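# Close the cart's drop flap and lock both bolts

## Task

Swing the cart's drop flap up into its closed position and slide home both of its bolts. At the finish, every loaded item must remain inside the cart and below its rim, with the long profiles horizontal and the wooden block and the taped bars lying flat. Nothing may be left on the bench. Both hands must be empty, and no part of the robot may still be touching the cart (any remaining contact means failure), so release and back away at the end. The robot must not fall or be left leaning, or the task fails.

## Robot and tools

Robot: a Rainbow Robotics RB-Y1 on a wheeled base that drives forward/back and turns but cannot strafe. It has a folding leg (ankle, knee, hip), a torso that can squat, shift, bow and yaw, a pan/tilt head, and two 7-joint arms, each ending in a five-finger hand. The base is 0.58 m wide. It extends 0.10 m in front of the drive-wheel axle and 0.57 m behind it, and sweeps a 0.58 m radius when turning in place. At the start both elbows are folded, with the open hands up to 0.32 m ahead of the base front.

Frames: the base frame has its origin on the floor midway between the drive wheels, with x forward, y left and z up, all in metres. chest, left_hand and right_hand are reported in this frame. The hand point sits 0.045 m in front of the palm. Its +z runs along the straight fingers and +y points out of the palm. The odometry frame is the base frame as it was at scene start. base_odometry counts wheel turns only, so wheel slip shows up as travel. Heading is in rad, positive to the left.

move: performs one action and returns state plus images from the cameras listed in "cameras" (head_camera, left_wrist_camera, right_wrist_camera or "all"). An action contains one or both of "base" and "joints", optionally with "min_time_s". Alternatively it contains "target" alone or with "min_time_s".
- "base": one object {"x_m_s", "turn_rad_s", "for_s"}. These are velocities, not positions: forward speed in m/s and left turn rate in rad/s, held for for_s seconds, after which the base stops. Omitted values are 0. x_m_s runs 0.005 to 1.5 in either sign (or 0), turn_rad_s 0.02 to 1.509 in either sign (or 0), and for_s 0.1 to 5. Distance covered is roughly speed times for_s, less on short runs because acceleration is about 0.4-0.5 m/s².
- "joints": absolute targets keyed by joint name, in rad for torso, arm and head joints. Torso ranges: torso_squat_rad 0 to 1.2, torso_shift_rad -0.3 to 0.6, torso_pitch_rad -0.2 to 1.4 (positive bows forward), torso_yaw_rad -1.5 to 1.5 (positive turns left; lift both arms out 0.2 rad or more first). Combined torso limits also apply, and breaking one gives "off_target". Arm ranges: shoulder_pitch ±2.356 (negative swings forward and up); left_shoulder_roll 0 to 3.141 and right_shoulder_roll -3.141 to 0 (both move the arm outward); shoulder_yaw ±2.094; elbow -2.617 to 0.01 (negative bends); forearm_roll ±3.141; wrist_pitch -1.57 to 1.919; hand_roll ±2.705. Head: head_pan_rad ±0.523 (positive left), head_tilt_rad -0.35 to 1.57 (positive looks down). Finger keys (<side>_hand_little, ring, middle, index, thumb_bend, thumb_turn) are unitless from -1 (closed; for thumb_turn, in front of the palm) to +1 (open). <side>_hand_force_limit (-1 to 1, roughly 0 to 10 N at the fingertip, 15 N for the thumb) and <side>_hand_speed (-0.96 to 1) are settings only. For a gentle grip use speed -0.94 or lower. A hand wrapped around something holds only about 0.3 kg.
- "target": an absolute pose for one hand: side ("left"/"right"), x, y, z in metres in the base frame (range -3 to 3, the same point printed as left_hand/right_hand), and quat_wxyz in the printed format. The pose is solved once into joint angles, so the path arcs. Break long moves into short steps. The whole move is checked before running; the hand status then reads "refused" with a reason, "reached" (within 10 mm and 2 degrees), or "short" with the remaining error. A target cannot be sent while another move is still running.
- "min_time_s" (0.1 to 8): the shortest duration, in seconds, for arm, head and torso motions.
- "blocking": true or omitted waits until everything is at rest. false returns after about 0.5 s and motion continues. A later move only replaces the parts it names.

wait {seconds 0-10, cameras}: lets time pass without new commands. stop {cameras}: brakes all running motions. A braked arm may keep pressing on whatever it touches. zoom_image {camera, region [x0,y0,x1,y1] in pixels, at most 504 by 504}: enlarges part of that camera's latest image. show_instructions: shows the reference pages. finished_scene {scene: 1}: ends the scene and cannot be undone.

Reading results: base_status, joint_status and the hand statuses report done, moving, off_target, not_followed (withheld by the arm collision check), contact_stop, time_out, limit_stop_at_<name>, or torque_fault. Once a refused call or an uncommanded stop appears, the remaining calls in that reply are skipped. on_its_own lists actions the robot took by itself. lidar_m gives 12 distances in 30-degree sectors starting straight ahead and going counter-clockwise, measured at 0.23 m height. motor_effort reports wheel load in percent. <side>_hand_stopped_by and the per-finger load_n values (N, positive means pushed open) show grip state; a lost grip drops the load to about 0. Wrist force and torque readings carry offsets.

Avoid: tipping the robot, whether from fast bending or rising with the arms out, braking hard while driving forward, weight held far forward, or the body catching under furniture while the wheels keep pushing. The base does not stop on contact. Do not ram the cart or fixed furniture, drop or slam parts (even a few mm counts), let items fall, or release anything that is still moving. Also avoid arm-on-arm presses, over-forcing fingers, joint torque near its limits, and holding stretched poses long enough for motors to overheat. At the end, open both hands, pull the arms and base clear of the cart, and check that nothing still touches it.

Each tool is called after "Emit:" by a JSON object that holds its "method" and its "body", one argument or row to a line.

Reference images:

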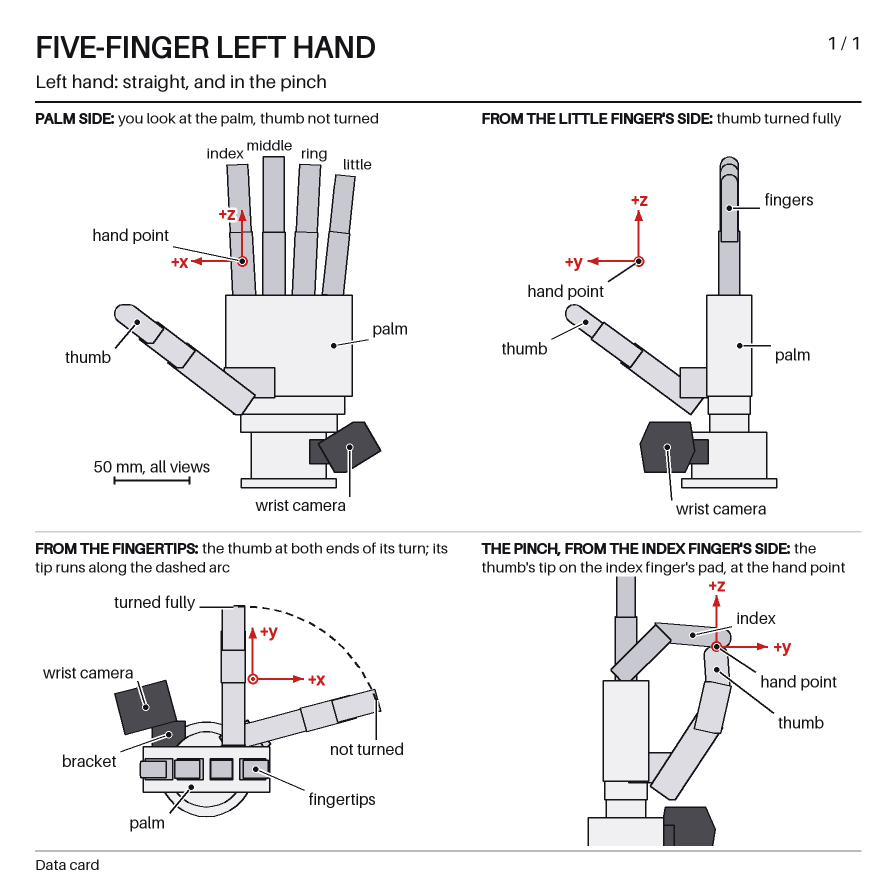

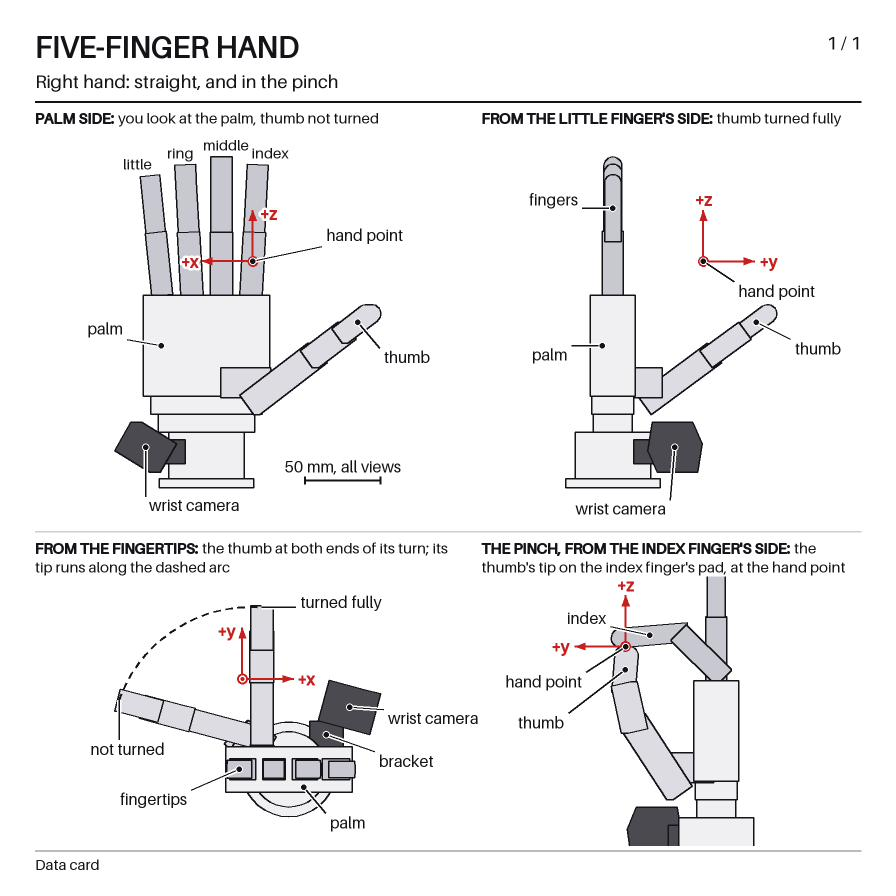

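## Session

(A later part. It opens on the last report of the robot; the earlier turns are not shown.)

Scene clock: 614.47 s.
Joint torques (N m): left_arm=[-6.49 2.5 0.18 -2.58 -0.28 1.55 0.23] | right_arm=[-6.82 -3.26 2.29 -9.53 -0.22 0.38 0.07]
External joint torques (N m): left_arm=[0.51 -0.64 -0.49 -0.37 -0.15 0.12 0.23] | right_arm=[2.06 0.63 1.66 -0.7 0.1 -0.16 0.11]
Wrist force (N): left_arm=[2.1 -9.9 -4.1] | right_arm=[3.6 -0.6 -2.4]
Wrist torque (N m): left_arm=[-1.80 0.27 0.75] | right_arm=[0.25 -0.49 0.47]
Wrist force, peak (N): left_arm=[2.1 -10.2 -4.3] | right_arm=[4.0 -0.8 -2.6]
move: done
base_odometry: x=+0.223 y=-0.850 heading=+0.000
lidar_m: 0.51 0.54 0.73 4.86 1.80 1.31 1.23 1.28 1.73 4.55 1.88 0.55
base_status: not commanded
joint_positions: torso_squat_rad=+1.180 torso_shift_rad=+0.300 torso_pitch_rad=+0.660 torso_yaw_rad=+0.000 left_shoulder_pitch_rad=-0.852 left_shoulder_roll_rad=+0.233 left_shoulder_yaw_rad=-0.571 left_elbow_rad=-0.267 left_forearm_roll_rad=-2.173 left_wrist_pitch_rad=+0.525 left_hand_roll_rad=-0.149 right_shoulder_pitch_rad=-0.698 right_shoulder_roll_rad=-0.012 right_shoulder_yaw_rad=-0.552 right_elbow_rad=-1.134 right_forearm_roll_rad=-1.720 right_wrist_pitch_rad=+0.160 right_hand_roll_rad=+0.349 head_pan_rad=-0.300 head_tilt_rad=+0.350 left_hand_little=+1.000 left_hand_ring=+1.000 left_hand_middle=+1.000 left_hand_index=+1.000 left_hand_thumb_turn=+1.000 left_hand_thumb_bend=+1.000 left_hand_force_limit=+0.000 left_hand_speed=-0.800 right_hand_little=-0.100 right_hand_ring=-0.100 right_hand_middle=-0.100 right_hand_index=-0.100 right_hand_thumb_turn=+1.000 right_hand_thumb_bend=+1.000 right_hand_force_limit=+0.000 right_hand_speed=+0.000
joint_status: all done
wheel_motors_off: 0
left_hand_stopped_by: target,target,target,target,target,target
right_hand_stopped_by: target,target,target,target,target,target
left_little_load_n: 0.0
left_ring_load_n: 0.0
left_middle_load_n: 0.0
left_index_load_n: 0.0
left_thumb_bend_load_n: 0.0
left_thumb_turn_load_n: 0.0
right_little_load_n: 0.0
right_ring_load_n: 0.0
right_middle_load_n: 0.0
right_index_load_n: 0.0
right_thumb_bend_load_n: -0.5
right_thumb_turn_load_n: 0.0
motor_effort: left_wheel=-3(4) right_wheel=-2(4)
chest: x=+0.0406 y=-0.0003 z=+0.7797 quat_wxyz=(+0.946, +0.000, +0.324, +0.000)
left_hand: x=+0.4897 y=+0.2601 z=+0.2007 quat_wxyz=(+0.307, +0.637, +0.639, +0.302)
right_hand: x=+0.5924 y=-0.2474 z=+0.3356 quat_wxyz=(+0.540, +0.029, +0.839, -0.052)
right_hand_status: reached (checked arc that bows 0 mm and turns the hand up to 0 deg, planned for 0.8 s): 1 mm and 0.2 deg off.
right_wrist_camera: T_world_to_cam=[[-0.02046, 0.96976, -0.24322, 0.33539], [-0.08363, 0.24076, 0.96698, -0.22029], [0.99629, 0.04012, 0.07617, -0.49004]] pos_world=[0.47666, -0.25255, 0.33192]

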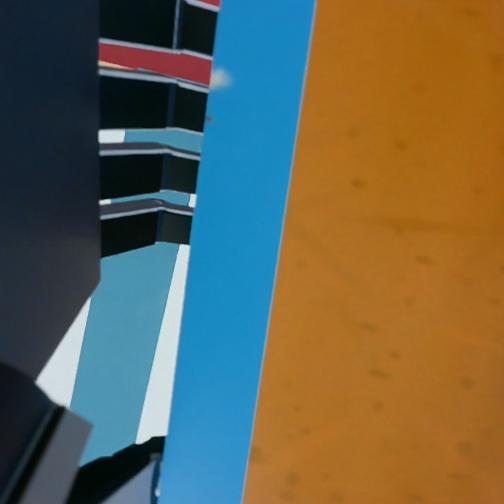

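Emit:
{"method": "move", "body": {
  "target": {"side":"right","x":0.565,"y":-0.245,"z":0.335,"quat_wxyz":[0.539,0.029,0.840,-0.052]},
  "min_time_s": 1.0
}}

Emit:
{"method": "move", "body": {
  "target": {"side":"right","x":0.535,"y":-0.243,"z":0.338,"quat_wxyz":[0.539,0.029,0.840,-0.052]},
  "min_time_s": 1.2,
  "cameras": ["all"]
}}

Scene clock: 618.13 s.
Joint torques (N m): left_arm=[-6.29 2.78 0.05 -2.45 -0.22 1.54 0.24] | right_arm=[-4.28 1.45 5.98 -7.13 -0.07 2.55 -0.25]
External joint torques (N m): left_arm=[0.7 -0.37 -0.63 -0.24 -0.09 0.11 0.24] | right_arm=[2.79 4.74 5.75 1.77 0.21 2.05 -0.22]
Wrist force (N): left_arm=[2.0 -9.8 -4.2] | right_arm=[2.0 -7.1 7.7]
Wrist torque (N m): left_arm=[-1.79 0.29 0.74] | right_arm=[0.19 -0.95 0.13]
Wrist force, peak (N): left_arm=[2.2 -10.2 -4.2] | right_arm=[2.1 -13.2 10.4]
move: done
base_odometry: x=+0.223 y=-0.850 heading=+0.000
lidar_m: 0.50 0.52 0.70 4.86 1.80 1.30 1.23 1.28 1.73 4.55 1.89 0.53
base_status: not commanded
joint_positions: torso_squat_rad=+1.180 torso_shift_rad=+0.300 torso_pitch_rad=+0.660 torso_yaw_rad=+0.000 left_shoulder_pitch_rad=-0.852 left_shoulder_roll_rad=+0.233 left_shoulder_yaw_rad=-0.571 left_elbow_rad=-0.267 left_forearm_roll_rad=-2.173 left_wrist_pitch_rad=+0.525 left_hand_roll_rad=-0.149 right_shoulder_pitch_rad=-0.586 right_shoulder_roll_rad=-0.001 right_shoulder_yaw_rad=-0.473 right_elbow_rad=-1.238 right_forearm_roll_rad=-1.754 right_wrist_pitch_rad=+0.136 right_hand_roll_rad=+0.329 head_pan_rad=-0.300 head_tilt_rad=+0.350 left_hand_little=+1.000 left_hand_ring=+1.000 left_hand_middle=+1.000 left_hand_index=+1.000 left_hand_thumb_turn=+1.000 left_hand_thumb_bend=+1.000 left_hand_force_limit=+0.000 left_hand_speed=-0.800 right_hand_little=-0.100 right_hand_ring=-0.100 right_hand_middle=-0.099 right_hand_index=-0.100 right_hand_thumb_turn=+1.000 right_hand_thumb_bend=+1.000 right_hand_force_limit=+0.000 right_hand_speed=+0.000
joint_status: all done
wheel_motors_off: 0
left_hand_stopped_by: target,target,target,target,target,target
right_hand_stopped_by: target,target,target,target,target,target
left_little_load_n: 0.0
left_ring_load_n: 0.0
left_middle_load_n: 0.0
left_index_load_n: 0.0
left_thumb_bend_load_n: 0.0
left_thumb_turn_load_n: 0.0
right_little_load_n: 3.5
right_ring_load_n: 0.0
right_middle_load_n: 10.5
right_index_load_n: 0.0
right_thumb_bend_load_n: 0.0
right_thumb_turn_load_n: 0.0
motor_effort: left_wheel=-4(4) right_wheel=-2(4)
chest: x=+0.0406 y=-0.0003 z=+0.7797 quat_wxyz=(+0.946, +0.000, +0.324, +0.000)
left_hand: x=+0.4898 y=+0.2601 z=+0.2007 quat_wxyz=(+0.307, +0.637, +0.639, +0.302)
right_hand: x=+0.5656 y=-0.2462 z=+0.3356 quat_wxyz=(+0.540, +0.029, +0.839, -0.053)
right_hand_status: reached (checked arc that bows 3 mm and turns the hand up to 0 deg, planned for 1.0 s): 1 mm and 0.2 deg off.
pictures: none

Scene clock: 619.67 s.
Joint torques (N m): left_arm=[-6.62 2.32 0.1 -2.64 -0.32 1.47 0.3] | right_arm=[-0.55 0.48 4.38 -7.64 -0.03 1.48 -0.11]
External joint torques (N m): left_arm=[0.38 -0.82 -0.57 -0.43 -0.19 0.03 0.3] | right_arm=[4.5 3.22 4.61 1.3 0.19 1.01 -0.07]
Wrist force (N): left_arm=[2.2 -9.7 -4.3] | right_arm=[2.3 -5.7 6.9]
Wrist torque (N m): left_arm=[-1.77 0.25 0.76] | right_arm=[-0.04 -1.09 0.13]
Wrist force, peak (N): left_arm=[2.1 -9.9 -4.4] | right_arm=[3.2 -10.5 13.2]
move: done
base_odometry: x=+0.223 y=-0.850 heading=+0.000
lidar_m: 0.47 0.48 0.65 4.86 1.80 1.30 1.24 1.27 1.73 4.57 1.89 0.50
base_status: not commanded
joint_positions: torso_squat_rad=+1.180 torso_shift_rad=+0.300 torso_pitch_rad=+0.660 torso_yaw_rad=+0.000 left_shoulder_pitch_rad=-0.852 left_shoulder_roll_rad=+0.233 left_shoulder_yaw_rad=-0.571 left_elbow_rad=-0.267 left_forearm_roll_rad=-2.173 left_wrist_pitch_rad=+0.525 left_hand_roll_rad=-0.149 right_shoulder_pitch_rad=-0.459 right_shoulder_roll_rad=-0.001 right_shoulder_yaw_rad=-0.382 right_elbow_rad=-1.354 right_forearm_roll_rad=-1.798 right_wrist_pitch_rad=+0.103 right_hand_roll_rad=+0.313 head_pan_rad=-0.300 head_tilt_rad=+0.350 left_hand_little=+1.000 left_hand_ring=+1.000 left_hand_middle=+1.000 left_hand_index=+1.000 left_hand_thumb_turn=+1.000 left_hand_thumb_bend=+1.000 left_hand_force_limit=+0.000 left_hand_speed=-0.800 right_hand_little=-0.099 right_hand_ring=-0.100 right_hand_middle=-0.100 right_hand_index=-0.100 right_hand_thumb_turn=+1.000 right_hand_thumb_bend=+1.000 right_hand_force_limit=+0.000 right_hand_speed=+0.000
joint_status: all done
wheel_motors_off: 0
left_hand_stopped_by: target,target,target,target,target,target
right_hand_stopped_by: target,target,target,target,target,target
left_little_load_n: 0.0
left_ring_load_n: 0.0
left_middle_load_n: 0.0
left_index_load_n: 0.0
left_thumb_bend_load_n: 0.0
left_thumb_turn_load_n: 0.0
right_little_load_n: 6.5
right_ring_load_n: 0.5
right_middle_load_n: 0.0
right_index_load_n: 0.0
right_thumb_bend_load_n: -1.0
right_thumb_turn_load_n: 0.5
motor_effort: left_wheel=-3(4) right_wheel=-2(4)
chest: x=+0.0406 y=-0.0003 z=+0.7797 quat_wxyz=(+0.946, +0.000, +0.324, +0.000)
left_hand: x=+0.4898 y=+0.2601 z=+0.2007 quat_wxyz=(+0.307, +0.637, +0.639, +0.302)
right_hand: x=+0.5357 y=-0.2437 z=+0.3386 quat_wxyz=(+0.539, +0.029, +0.840, -0.052)
right_hand_status: reached (checked arc that bows 3 mm and turns the hand up to 0 deg, planned for 1.2 s): 1 mm and 0.1 deg off.
pictures: head_camera, left_wrist_camera, right_wrist_camera
head_camera: T_world_to_cam=[[-0.2502, -0.95518, 0.15819, -0.10524], [-0.82713, 0.12595, -0.54772, 0.72174], [0.50325, -0.26788, -0.82157, 0.61407]] pos_world=[0.26161, -0.02692, 0.91646]
left_wrist_camera: T_world_to_cam=[[-0.58341, 0.26222, -0.76868, 0.37585], [-0.21731, 0.86154, 0.45883, -0.20033], [0.78256, 0.43473, -0.44565, -0.28876]] pos_world=[0.40171, 0.19957, 0.25214]
right_wrist_camera: T_world_to_cam=[[-0.02106, 0.96955, -0.24399, 0.3319], [-0.08135, 0.24157, 0.96697, -0.22987], [0.99646, 0.04021, 0.07378, -0.43322]] pos_world=[0.41997, -0.24884, 0.33522]

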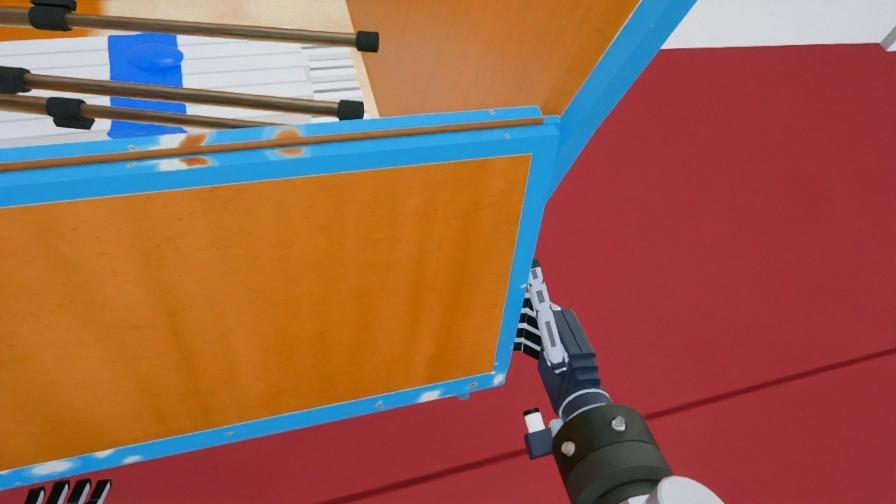

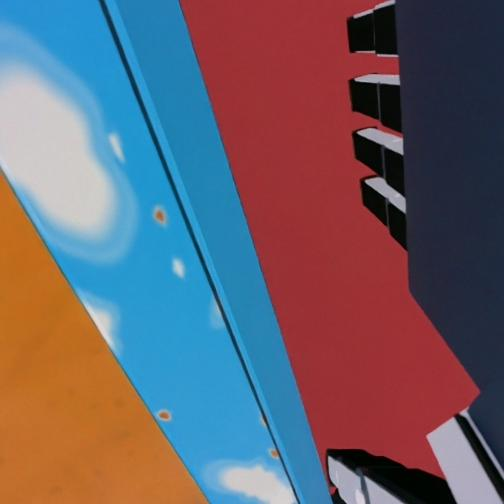

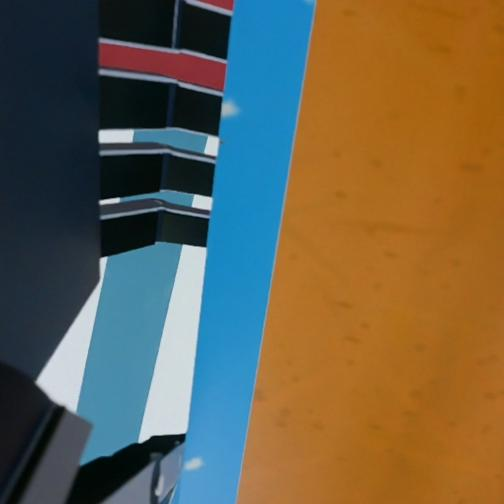

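Emit:
{"method": "move", "body": {
  "joints": {"left_hand_speed":0,"left_hand_index":-0.1,"left_hand_middle":-0.1,"left_hand_ring":-0.1,"left_hand_little":-0.1,"head_pan_rad":0.2,"head_tilt_rad":0.45},
  "cameras": ["head_camera","left_wrist_camera"]
}}

Scene clock: 646.73 s.
Joint torques (N m): left_arm=[-6.31 2.6 0.01 -2.68 -0.37 1.51 0.24] | right_arm=[-1.22 -0.14 4.34 -7.35 -0.11 1.75 -0.04]
External joint torques (N m): left_arm=[0.68 -0.54 -0.67 -0.47 -0.23 0.08 0.25] | right_arm=[3.83 2.6 4.58 1.59 0.11 1.28 -0.01]
Wrist force (N): left_arm=[2.0 -10.0 -4.3] | right_arm=[1.7 -5.6 7.1]
Wrist torque (N m): left_arm=[-1.80 0.28 0.73] | right_arm=[-0.03 -1.01 0.14]
Wrist force, peak (N): left_arm=[2.0 -10.2 -4.2] | right_arm=[2.7 -5.8 7.2]
move: done
base_odometry: x=+0.223 y=-0.850 heading=+0.000
lidar_m: 0.47 0.48 0.66 4.85 1.81 1.31 1.24 1.29 1.73 4.56 1.89 0.48
base_status: not commanded
joint_positions: torso_squat_rad=+1.180 torso_shift_rad=+0.300 torso_pitch_rad=+0.660 torso_yaw_rad=+0.000 left_shoulder_pitch_rad=-0.852 left_shoulder_roll_rad=+0.233 left_shoulder_yaw_rad=-0.571 left_elbow_rad=-0.267 left_forearm_roll_rad=-2.173 left_wrist_pitch_rad=+0.525 left_hand_roll_rad=-0.149 right_shoulder_pitch_rad=-0.459 right_shoulder_roll_rad=-0.001 right_shoulder_yaw_rad=-0.382 right_elbow_rad=-1.354 right_forearm_roll_rad=-1.798 right_wrist_pitch_rad=+0.103 right_hand_roll_rad=+0.313 head_pan_rad=+0.200 head_tilt_rad=+0.450 left_hand_little=-0.100 left_hand_ring=-0.100 left_hand_middle=-0.100 left_hand_index=-0.100 left_hand_thumb_turn=+1.000 left_hand_thumb_bend=+1.000 left_hand_force_limit=+0.000 left_hand_speed=+0.000 right_hand_little=-0.099 right_hand_ring=-0.100 right_hand_middle=-0.100 right_hand_index=-0.100 right_hand_thumb_turn=+1.000 right_hand_thumb_bend=+1.000 right_hand_force_limit=+0.000 right_hand_speed=+0.000
joint_status: all done
wheel_motors_off: 0
left_hand_stopped_by: target,target,target,target,target,target
right_hand_stopped_by: target,target,target,target,target,target
left_little_load_n: 0.0
left_ring_load_n: 0.0
left_middle_load_n: 0.0
left_index_load_n: 0.0
left_thumb_bend_load_n: 0.0
left_thumb_turn_load_n: 0.0
right_little_load_n: 6.5
right_ring_load_n: 0.0
right_middle_load_n: 0.0
right_index_load_n: 0.0
right_thumb_bend_load_n: -1.0
right_thumb_turn_load_n: 0.0
motor_effort: left_wheel=-3(4) right_wheel=-4(4)
chest: x=+0.0406 y=-0.0003 z=+0.7797 quat_wxyz=(+0.946, +0.000, +0.324, +0.000)
left_hand: x=+0.4898 y=+0.2601 z=+0.2007 quat_wxyz=(+0.307, +0.637, +0.639, +0.302)
right_hand: x=+0.5357 y=-0.2437 z=+0.3386 quat_wxyz=(+0.539, +0.029, +0.840, -0.052)
head_camera: T_world_to_cam=[[0.13784, -0.98007, -0.14308, 0.10318], [-0.89158, -0.05986, -0.44889, 0.64192], [0.43138, 0.18944, -0.88206, 0.68321]] pos_world=[0.26338, 0.01012, 0.90554]
left_wrist_camera: T_world_to_cam=[[-0.58341, 0.26222, -0.76868, 0.37585], [-0.21731, 0.86154, 0.45883, -0.20033], [0.78256, 0.43473, -0.44565, -0.28876]] pos_world=[0.40171, 0.19957, 0.25214]

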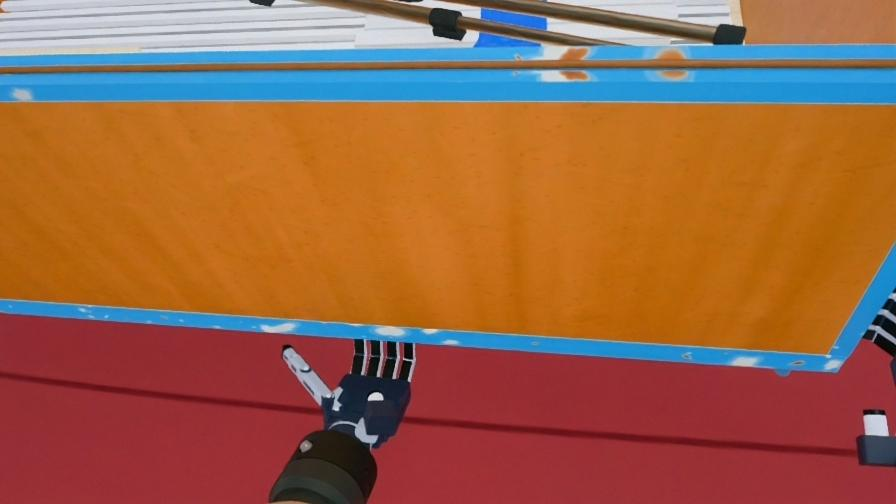

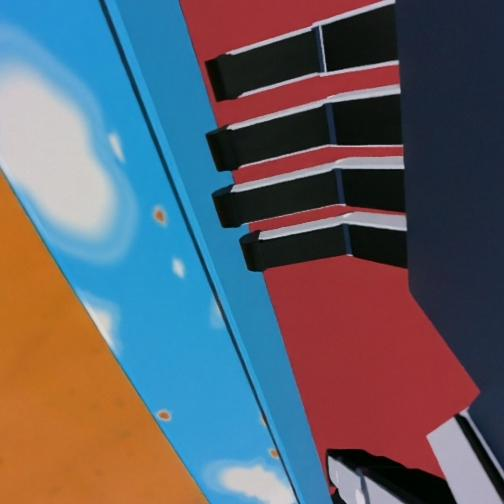

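Emit:
{"method": "move", "body": {
  "base": {"x_m_s":0.04,"for_s":0.5}
}}

Emit:
{"method": "move", "body": {
  "target": {"side":"right","x":0.515,"y":-0.243,"z":0.338,"quat_wxyz":[0.539,0.029,0.840,-0.052]},
  "min_time_s": 1.2,
  "cameras": ["head_camera","left_wrist_camera"]
}}

Scene clock: 657.27 s.
Joint torques (N m): left_arm=[-6.47 2.71 0.08 -2.68 -0.27 1.46 0.26] | right_arm=[-6.82 -0.44 3.44 -9.08 -0.09 2.28 -0.28]
External joint torques (N m): left_arm=[0.53 -0.43 -0.6 -0.47 -0.14 0.02 0.27] | right_arm=[-1.81 2.29 3.68 -0.14 0.13 1.81 -0.25]
Wrist force (N): left_arm=[2.0 -9.8 -4.2] | right_arm=[4.2 -7.1 2.0]
Wrist torque (N m): left_arm=[-1.77 0.26 0.74] | right_arm=[0.15 -0.77 0.11]
Wrist force, peak (N): left_arm=[2.1 -10.3 -4.7] | right_arm=[6.4 -12.3 -7.1]
move: done
base_odometry: x=+0.243 y=-0.850 heading=+0.000
lidar_m: 0.46 0.49 0.66 4.77 1.83 1.32 1.26 1.29 1.75 4.63 1.86 0.50
base_status: done (sent for 0.5 of 0.5 s)
joint_positions: torso_squat_rad=+1.180 torso_shift_rad=+0.300 torso_pitch_rad=+0.660 torso_yaw_rad=+0.000 left_shoulder_pitch_rad=-0.852 left_shoulder_roll_rad=+0.233 left_shoulder_yaw_rad=-0.571 left_elbow_rad=-0.267 left_forearm_roll_rad=-2.173 left_wrist_pitch_rad=+0.525 left_hand_roll_rad=-0.149 right_shoulder_pitch_rad=-0.457 right_shoulder_roll_rad=-0.001 right_shoulder_yaw_rad=-0.382 right_elbow_rad=-1.354 right_forearm_roll_rad=-1.798 right_wrist_pitch_rad=+0.103 right_hand_roll_rad=+0.313 head_pan_rad=+0.200 head_tilt_rad=+0.450 left_hand_little=-0.100 left_hand_ring=-0.100 left_hand_middle=-0.100 left_hand_index=-0.100 left_hand_thumb_turn=+1.000 left_hand_thumb_bend=+1.000 left_hand_force_limit=+0.000 left_hand_speed=+0.000 right_hand_little=-0.100 right_hand_ring=-0.100 right_hand_middle=-0.100 right_hand_index=-0.100 right_hand_thumb_turn=+1.000 right_hand_thumb_bend=+1.000 right_hand_force_limit=+0.000 right_hand_speed=+0.000
joint_status: not commanded
wheel_motors_off: 0
left_hand_stopped_by: target,target,target,target,target,target
right_hand_stopped_by: target,target,target,target,target,target
left_little_load_n: 0.0
left_ring_load_n: 0.0
left_middle_load_n: 0.0
left_index_load_n: 0.0
left_thumb_bend_load_n: 0.0
left_thumb_turn_load_n: 0.0
right_little_load_n: 4.0
right_ring_load_n: 0.0
right_middle_load_n: 0.0
right_index_load_n: 0.0
right_thumb_bend_load_n: 0.0
right_thumb_turn_load_n: 0.0
motor_effort: left_wheel=-3(25) right_wheel=-3(22)
chest: x=+0.0406 y=-0.0003 z=+0.7797 quat_wxyz=(+0.946, +0.000, +0.324, +0.000)
left_hand: x=+0.4897 y=+0.2600 z=+0.2006 quat_wxyz=(+0.307, +0.637, +0.639, +0.302)
right_hand: x=+0.5349 y=-0.2439 z=+0.3378 quat_wxyz=(+0.539, +0.029, +0.840, -0.052)
pictures: none

Scene clock: 658.80 s.
Joint torques (N m): left_arm=[-6.47 2.59 0 -2.64 -0.27 1.47 0.22] | right_arm=[1.38 -0.49 3.38 -7 -0.24 1.19 0.07]
External joint torques (N m): left_arm=[0.53 -0.55 -0.68 -0.43 -0.13 0.04 0.23] | right_arm=[5.17 1.99 3.86 1.9 -0.04 0.67 0.1]
Wrist force (N): left_arm=[1.9 -9.7 -4.2] | right_arm=[1.1 -4.9 6.1]
Wrist torque (N m): left_arm=[-1.76 0.29 0.73] | right_arm=[0.10 -1.14 0.18]
Wrist force, peak (N): left_arm=[2.1 -10.0 -4.4] | right_arm=[7.0 -9.0 6.5]
move: done
base_odometry: x=+0.243 y=-0.850 heading=+0.000
lidar_m: 0.45 0.46 0.63 4.78 1.83 1.33 1.25 1.30 1.75 4.63 1.85 0.47
base_status: not commanded
joint_positions: torso_squat_rad=+1.180 torso_shift_rad=+0.300 torso_pitch_rad=+0.660 torso_yaw_rad=+0.000 left_shoulder_pitch_rad=-0.852 left_shoulder_roll_rad=+0.233 left_shoulder_yaw_rad=-0.571 left_elbow_rad=-0.267 left_forearm_roll_rad=-2.173 left_wrist_pitch_rad=+0.525 left_hand_roll_rad=-0.149 right_shoulder_pitch_rad=-0.384 right_shoulder_roll_rad=-0.001 right_shoulder_yaw_rad=-0.341 right_elbow_rad=-1.414 right_forearm_roll_rad=-1.856 right_wrist_pitch_rad=+0.093 right_hand_roll_rad=+0.345 head_pan_rad=+0.200 head_tilt_rad=+0.450 left_hand_little=-0.100 left_hand_ring=-0.100 left_hand_middle=-0.100 left_hand_index=-0.100 left_hand_thumb_turn=+1.000 left_hand_thumb_bend=+1.000 left_hand_force_limit=+0.000 left_hand_speed=+0.000 right_hand_little=-0.099 right_hand_ring=-0.100 right_hand_middle=-0.100 right_hand_index=-0.100 right_hand_thumb_turn=+1.000 right_hand_thumb_bend=+1.000 right_hand_force_limit=+0.000 right_hand_speed=+0.000
joint_status: all done
wheel_motors_off: 0
left_hand_stopped_by: target,target,target,target,target,target
right_hand_stopped_by: target,target,target,target,target,target
left_little_load_n: 0.0
left_ring_load_n: 0.0
left_middle_load_n: 0.0
left_index_load_n: 0.0
left_thumb_bend_load_n: 0.0
left_thumb_turn_load_n: 0.0
right_little_load_n: 7.5
right_ring_load_n: 0.0
right_middle_load_n: 0.0
right_index_load_n: 0.0
right_thumb_bend_load_n: -0.5
right_thumb_turn_load_n: 0.0
motor_effort: left_wheel=-2(3) right_wheel=-2(4)
chest: x=+0.0406 y=-0.0003 z=+0.7797 quat_wxyz=(+0.946, +0.000, +0.324, +0.000)
left_hand: x=+0.4897 y=+0.2601 z=+0.2007 quat_wxyz=(+0.307, +0.637, +0.639, +0.302)
right_hand: x=+0.5158 y=-0.2435 z=+0.3389 quat_wxyz=(+0.537, +0.028, +0.841, -0.052)
right_hand_status: reached (checked arc that bows 2 mm and turns the hand up to 0 deg, planned for 1.2 s): 1 mm and 0.3 deg off.
head_camera: T_world_to_cam=[[0.13784, -0.98007, -0.14308, 0.10318], [-0.89158, -0.05986, -0.44889, 0.64192], [0.43138, 0.18944, -0.88206, 0.68321]] pos_world=[0.26338, 0.01012, 0.90554]
left_wrist_camera: T_world_to_cam=[[-0.58341, 0.26222, -0.76868, 0.37585], [-0.21731, 0.86154, 0.45883, -0.20033], [0.78256, 0.43473, -0.44565, -0.28876]] pos_world=[0.40171, 0.19957, 0.25214]

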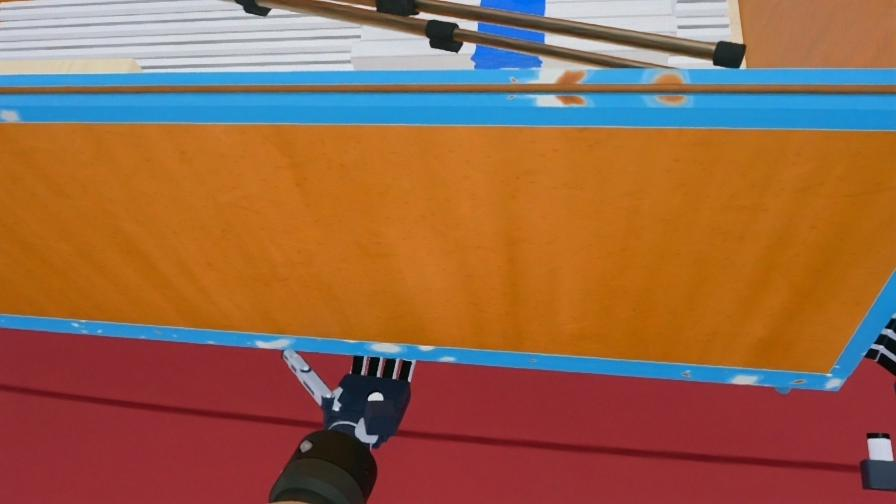

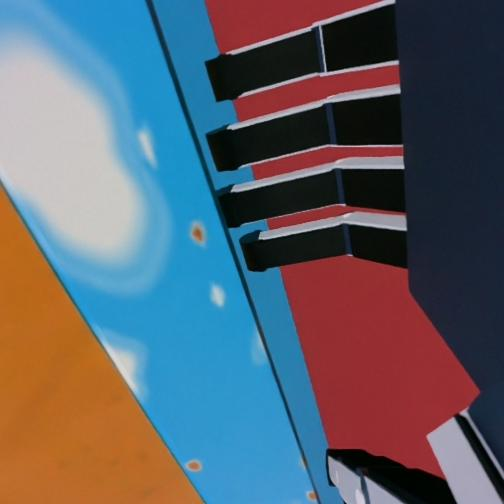

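Emit:
{"method": "move", "body": {
  "target": {"side":"left","x":0.481,"y":0.26,"z":0.202,"quat_wxyz":[0.307,0.637,0.639,0.302]},
  "min_time_s": 0.8
}}

Emit:
{"method": "move", "body": {
  "target": {"side":"left","x":0.481,"y":0.26,"z":0.228,"quat_wxyz":[0.307,0.637,0.639,0.302]},
  "min_time_s": 1,
  "cameras": ["head_camera","left_wrist_camera"]
}}

Scene clock: 674.37 s.
Joint torques (N m): left_arm=[-5.31 1.78 1.98 -3.17 -0.33 1.7 -0.14] | right_arm=[1.3 -0.89 3.45 -7.27 -0.42 1.23 0.01]
External joint torques (N m): left_arm=[1.23 -1.24 1.3 -0.96 -0.19 0.25 -0.14] | right_arm=[5.09 1.59 3.93 1.63 -0.22 0.7 0.05]
Wrist force (N): left_arm=[1.9 -10.0 -4.3] | right_arm=[0.6 -5.0 6.3]
Wrist torque (N m): left_arm=[-1.79 0.30 0.66] | right_arm=[0.08 -1.07 0.16]
Wrist force, peak (N): left_arm=[1.9 -10.1 -4.2] | right_arm=[1.8 -5.2 7.1]
move: done
base_odometry: x=+0.243 y=-0.850 heading=+0.000
lidar_m: 0.45 0.46 0.64 4.78 1.84 1.33 1.25 1.30 1.76 4.62 1.86 0.47
base_status: not commanded
joint_positions: torso_squat_rad=+1.180 torso_shift_rad=+0.300 torso_pitch_rad=+0.660 torso_yaw_rad=+0.000 left_shoulder_pitch_rad=-0.827 left_shoulder_roll_rad=+0.231 left_shoulder_yaw_rad=-0.570 left_elbow_rad=-0.284 left_forearm_roll_rad=-2.173 left_wrist_pitch_rad=+0.550 left_hand_roll_rad=-0.160 right_shoulder_pitch_rad=-0.384 right_shoulder_roll_rad=-0.001 right_shoulder_yaw_rad=-0.341 right_elbow_rad=-1.414 right_forearm_roll_rad=-1.856 right_wrist_pitch_rad=+0.093 right_hand_roll_rad=+0.345 head_pan_rad=+0.200 head_tilt_rad=+0.450 left_hand_little=-0.100 left_hand_ring=-0.100 left_hand_middle=-0.100 left_hand_index=-0.100 left_hand_thumb_turn=+1.000 left_hand_thumb_bend=+1.000 left_hand_force_limit=+0.000 left_hand_speed=+0.000 right_hand_little=-0.099 right_hand_ring=-0.100 right_hand_middle=-0.100 right_hand_index=-0.100 right_hand_thumb_turn=+1.000 right_hand_thumb_bend=+1.000 right_hand_force_limit=+0.000 right_hand_speed=+0.000
joint_status: all done
wheel_motors_off: 0
left_hand_stopped_by: target,target,target,target,target,target
right_hand_stopped_by: target,target,target,target,target,target
left_little_load_n: 0.0
left_ring_load_n: 0.0
left_middle_load_n: 0.0
left_index_load_n: 0.5
left_thumb_bend_load_n: 0.0
left_thumb_turn_load_n: 0.0
right_little_load_n: 7.0
right_ring_load_n: 0.0
right_middle_load_n: 0.0
right_index_load_n: 0.0
right_thumb_bend_load_n: 0.0
right_thumb_turn_load_n: 0.0
motor_effort: left_wheel=-2(3) right_wheel=-2(4)
chest: x=+0.0406 y=-0.0003 z=+0.7797 quat_wxyz=(+0.946, +0.000, +0.324, +0.000)
left_hand: x=+0.4815 y=+0.2602 z=+0.2013 quat_wxyz=(+0.310, +0.636, +0.637, +0.306)
left_hand_status: reached (checked arc that bows 1 mm and turns the hand up to 1 deg, planned for 0.8 s): 1 mm and 0.7 deg off.
right_hand: x=+0.5158 y=-0.2435 z=+0.3389 quat_wxyz=(+0.537, +0.028, +0.841, -0.052)
pictures: none

Scene clock: 675.70 s.
Joint torques (N m): left_arm=[-7.22 2.24 0.61 -10.26 -1.4 2.62 -0.02] | right_arm=[-1.61 -1.35 0.69 -8.08 -0.06 0.38 -0.04]
External joint torques (N m): left_arm=[-2.86 -0.77 -0.75 -5.01 -1.14 1.49 -0.02] | right_arm=[2.18 1.12 1.17 0.81 0.15 -0.14 0]
Wrist force (N): left_arm=[6.0 -19.4 8.9] | right_arm=[3.7 -1.1 -2.1]
Wrist torque (N m): left_arm=[-1.84 1.58 0.79] | right_arm=[0.17 -0.49 0.44]
Wrist force, peak (N): left_arm=[-20.1 -40.9 17.3] | right_arm=[-3.7 -1.3 17.9]
move: done
base_odometry: x=+0.243 y=-0.850 heading=+0.000
lidar_m: 0.44 0.46 0.62 4.78 1.83 1.33 1.26 1.30 1.76 4.63 1.86 0.47
base_status: not commanded
joint_positions: torso_squat_rad=+1.180 torso_shift_rad=+0.300 torso_pitch_rad=+0.661 torso_yaw_rad=+0.000 left_shoulder_pitch_rad=-0.547 left_shoulder_roll_rad=+0.273 left_shoulder_yaw_rad=-0.280 left_elbow_rad=-0.868 left_forearm_roll_rad=-2.002 left_wrist_pitch_rad=+0.292 left_hand_roll_rad=-0.681 right_shoulder_pitch_rad=-0.383 right_shoulder_roll_rad=+0.000 right_shoulder_yaw_rad=-0.340 right_elbow_rad=-1.414 right_forearm_roll_rad=-1.856 right_wrist_pitch_rad=+0.093 right_hand_roll_rad=+0.345 head_pan_rad=+0.200 head_tilt_rad=+0.450 left_hand_little=-0.099 left_hand_ring=-0.098 left_hand_middle=-0.100 left_hand_index=-0.100 left_hand_thumb_turn=+1.000 left_hand_thumb_bend=+1.000 left_hand_force_limit=+0.000 left_hand_speed=+0.000 right_hand_little=-0.100 right_hand_ring=-0.100 right_hand_middle=-0.100 right_hand_index=-0.100 right_hand_thumb_turn=+1.000 right_hand_thumb_bend=+1.000 right_hand_force_limit=+0.000 right_hand_speed=+0.000
joint_status: all done
wheel_motors_off: 0
left_hand_stopped_by: target,target,target,target,target,target
right_hand_stopped_by: target,target,target,target,target,target
left_little_load_n: 9.0
left_ring_load_n: 8.5
left_middle_load_n: 2.5
left_index_load_n: 0.0
left_thumb_bend_load_n: 0.5
left_thumb_turn_load_n: 0.5
right_little_load_n: 0.0
right_ring_load_n: 0.0
right_middle_load_n: 0.0
right_index_load_n: 0.0
right_thumb_bend_load_n: 0.0
right_thumb_turn_load_n: -0.5
motor_effort: left_wheel=-3(4) right_wheel=-3(4)
chest: x=+0.0408 y=-0.0003 z=+0.7796 quat_wxyz=(+0.946, +0.000, +0.324, +0.000)
left_hand: x=+0.4800 y=+0.2608 z=+0.2269 quat_wxyz=(+0.310, +0.637, +0.638, +0.303)
left_hand_status: reached (checked arc that bows 29 mm and turns the hand up to 4 deg, planned for 1.0 s): 2 mm and 0.4 deg off.
right_hand: x=+0.5153 y=-0.2431 z=+0.3380 quat_wxyz=(+0.537, +0.028, +0.842, -0.051)
head_camera: T_world_to_cam=[[0.13787, -0.98007, -0.143, 0.10311], [-0.89186, -0.06005, -0.44831, 0.6416], [0.43078, 0.18934, -0.88237, 0.68323]] pos_world=[0.26368, 0.01022, 0.90524]
left_wrist_camera: T_world_to_cam=[[-0.57748, 0.26287, -0.77293, 0.38811], [-0.21783, 0.86281, 0.45618, -0.21452], [0.78681, 0.4318, -0.441, -0.27212]] pos_world=[0.3915, 0.20057, 0.27784]

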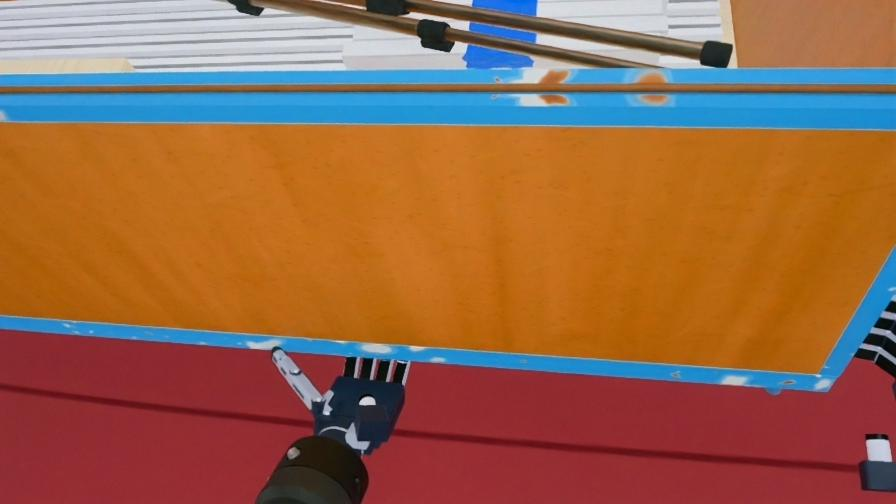

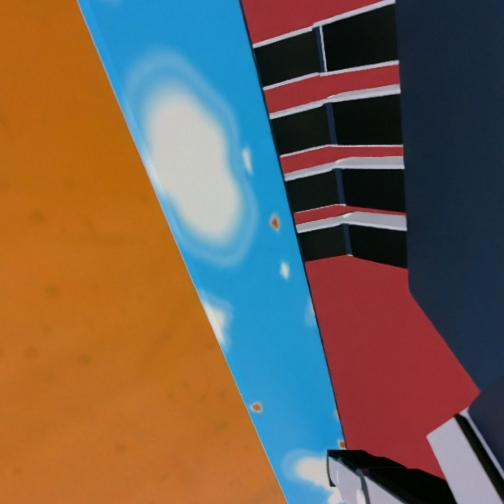

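Emit:
{"method": "move", "body": {
  "target": {"side":"left","x":0.48,"y":0.26,"z":0.210,"quat_wxyz":[0.307,0.637,0.639,0.302]},
  "min_time_s": 0.8
}}

Emit:
{"method": "move", "body": {
  "target": {"side":"left","x":0.492,"y":0.26,"z":0.208,"quat_wxyz":[0.307,0.637,0.639,0.302]},
  "min_time_s": 0.8,
  "cameras": ["left_wrist_camera","right_wrist_camera"]
}}

Scene clock: 710.33 s.
Joint torques (N m): left_arm=[-5.1 3.67 0.99 -4.63 -0.35 1.34 0.14] | right_arm=[-1.97 -2.25 0.7 -7.79 -0.06 0.3 0.25]
External joint torques (N m): left_arm=[0.08 0.51 -0.27 -0.37 -0.08 0.08 0.15] | right_arm=[1.8 0.22 1.17 1.11 0.15 -0.23 0.28]
Wrist force (N): left_arm=[2.0 -9.8 -4.4] | right_arm=[2.9 0.5 5.2]
Wrist torque (N m): left_arm=[-1.76 0.27 0.73] | right_arm=[0.12 -1.04 0.56]
Wrist force, peak (N): left_arm=[8.9 -25.1 9.8] | right_arm=[2.8 1.0 5.7]
move: done
base_odometry: x=+0.243 y=-0.850 heading=+0.000
lidar_m: 0.45 0.47 0.62 4.79 1.84 1.32 1.25 1.30 1.77 4.64 1.86 0.47
base_status: not commanded
joint_positions: torso_squat_rad=+1.180 torso_shift_rad=+0.300 torso_pitch_rad=+0.660 torso_yaw_rad=+0.000 left_shoulder_pitch_rad=-0.647 left_shoulder_roll_rad=+0.280 left_shoulder_yaw_rad=-0.392 left_elbow_rad=-0.674 left_forearm_roll_rad=-2.054 left_wrist_pitch_rad=+0.380 left_hand_roll_rad=-0.503 right_shoulder_pitch_rad=-0.383 right_shoulder_roll_rad=+0.000 right_shoulder_yaw_rad=-0.340 right_elbow_rad=-1.414 right_forearm_roll_rad=-1.856 right_wrist_pitch_rad=+0.093 right_hand_roll_rad=+0.345 head_pan_rad=+0.200 head_tilt_rad=+0.450 left_hand_little=-0.100 left_hand_ring=-0.100 left_hand_middle=-0.100 left_hand_index=-0.100 left_hand_thumb_turn=+1.000 left_hand_thumb_bend=+1.000 left_hand_force_limit=+0.000 left_hand_speed=+0.000 right_hand_little=-0.099 right_hand_ring=-0.100 right_hand_middle=-0.100 right_hand_index=-0.100 right_hand_thumb_turn=+1.000 right_hand_thumb_bend=+1.000 right_hand_force_limit=+0.000 right_hand_speed=+0.000
joint_status: all done
wheel_motors_off: 0
left_hand_stopped_by: target,target,target,target,target,target
right_hand_stopped_by: target,target,target,target,target,target
left_little_load_n: 0.0
left_ring_load_n: 0.0
left_middle_load_n: 0.0
left_index_load_n: 0.0
left_thumb_bend_load_n: 0.0
left_thumb_turn_load_n: 0.0
right_little_load_n: 6.5
right_ring_load_n: 0.0
right_middle_load_n: 0.5
right_index_load_n: 0.0
right_thumb_bend_load_n: 0.0
right_thumb_turn_load_n: -0.5
motor_effort: left_wheel=-3(3) right_wheel=-2(4)
chest: x=+0.0406 y=-0.0003 z=+0.7796 quat_wxyz=(+0.946, +0.000, +0.324, +0.000)
left_hand: x=+0.4801 y=+0.2602 z=+0.2106 quat_wxyz=(+0.306, +0.638, +0.640, +0.301)
left_hand_status: reached (checked arc that bows 7 mm and turns the hand up to 2 deg, planned for 0.8 s): 1 mm and 0.2 deg off.
right_hand: x=+0.5154 y=-0.2429 z=+0.3383 quat_wxyz=(+0.537, +0.028, +0.842, -0.051)
pictures: none

Scene clock: 711.47 s.
Joint torques (N m): left_arm=[-9.03 2.73 0.62 -5.83 -1.06 2.42 -0.47] | right_arm=[-1.93 -1.55 0.25 -7.99 0.12 0.06 0.02]
External joint torques (N m): left_arm=[-2.98 -0.61 -0.58 -1.98 -0.81 1.11 -0.47] | right_arm=[1.84 0.91 0.73 0.91 0.32 -0.47 0.06]
Wrist force (N): left_arm=[3.3 -15.9 -2.8] | right_arm=[2.0 0.8 5.7]
Wrist torque (N m): left_arm=[-2.01 0.17 0.30] | right_arm=[0.18 -0.99 0.55]
Wrist force, peak (N): left_arm=[3.9 -16.3 -3.2] | right_arm=[3.0 1.3 6.2]
move: done
base_odometry: x=+0.243 y=-0.850 heading=+0.000
lidar_m: 0.44 0.46 0.63 4.79 1.83 1.32 1.25 1.29 1.76 4.63 1.85 0.48
base_status: not commanded
joint_positions: torso_squat_rad=+1.180 torso_shift_rad=+0.300 torso_pitch_rad=+0.660 torso_yaw_rad=+0.000 left_shoulder_pitch_rad=-0.717 left_shoulder_roll_rad=+0.279 left_shoulder_yaw_rad=-0.432 left_elbow_rad=-0.571 left_forearm_roll_rad=-2.075 left_wrist_pitch_rad=+0.401 left_hand_roll_rad=-0.423 right_shoulder_pitch_rad=-0.383 right_shoulder_roll_rad=+0.000 right_shoulder_yaw_rad=-0.340 right_elbow_rad=-1.414 right_forearm_roll_rad=-1.856 right_wrist_pitch_rad=+0.093 right_hand_roll_rad=+0.345 head_pan_rad=+0.200 head_tilt_rad=+0.450 left_hand_little=-0.100 left_hand_ring=-0.100 left_hand_middle=-0.100 left_hand_index=-0.100 left_hand_thumb_turn=+1.000 left_hand_thumb_bend=+1.000 left_hand_force_limit=+0.000 left_hand_speed=+0.000 right_hand_little=-0.099 right_hand_ring=-0.100 right_hand_middle=-0.100 right_hand_index=-0.100 right_hand_thumb_turn=+1.000 right_hand_thumb_bend=+1.000 right_hand_force_limit=+0.000 right_hand_speed=+0.000
joint_status: all done
wheel_motors_off: 0
left_hand_stopped_by: target,target,target,target,target,target
right_hand_stopped_by: target,target,target,target,target,target
left_little_load_n: 0.0
left_ring_load_n: 0.0
left_middle_load_n: 0.0
left_index_load_n: 0.0
left_thumb_bend_load_n: -1.5
left_thumb_turn_load_n: 0.5
right_little_load_n: 7.5
right_ring_load_n: 0.0
right_middle_load_n: 0.0
right_index_load_n: 0.0
right_thumb_bend_load_n: 0.0
right_thumb_turn_load_n: 0.0
motor_effort: left_wheel=-3(3) right_wheel=-4(4)
chest: x=+0.0406 y=-0.0003 z=+0.7796 quat_wxyz=(+0.946, +0.000, +0.324, +0.000)
left_hand: x=+0.4914 y=+0.2607 z=+0.2079 quat_wxyz=(+0.305, +0.638, +0.640, +0.301)
left_hand_status: reached (checked arc that bows 3 mm and turns the hand up to 0 deg, planned for 0.8 s): 1 mm and 0.3 deg off.
right_hand: x=+0.5154 y=-0.2429 z=+0.3384 quat_wxyz=(+0.537, +0.028, +0.842, -0.051)
left_wrist_camera: T_world_to_cam=[[-0.58755, 0.26297, -0.76527, 0.38338], [-0.21607, 0.86039, 0.46156, -0.2047], [0.77981, 0.43654, -0.4487, -0.28557]] pos_world=[0.40372, 0.19997, 0.25973]
right_wrist_camera: T_world_to_cam=[[-0.02426, 0.96973, -0.24298, 0.33208], [-0.07548, 0.24058, 0.96769, -0.23486], [0.99685, 0.04182, 0.06736, -0.41067]] pos_world=[0.39971, -0.24835, 0.33562]

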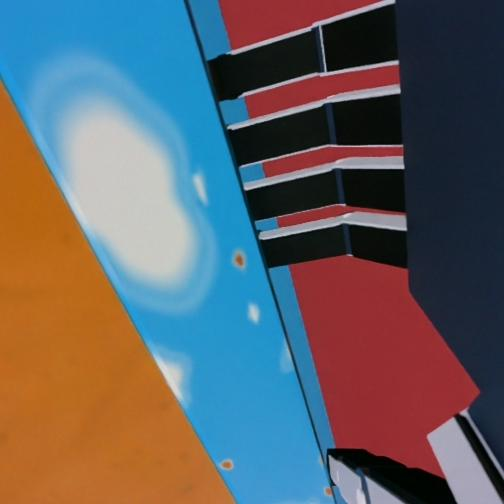

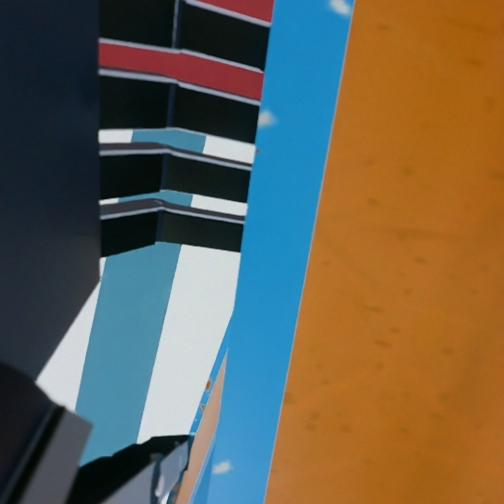

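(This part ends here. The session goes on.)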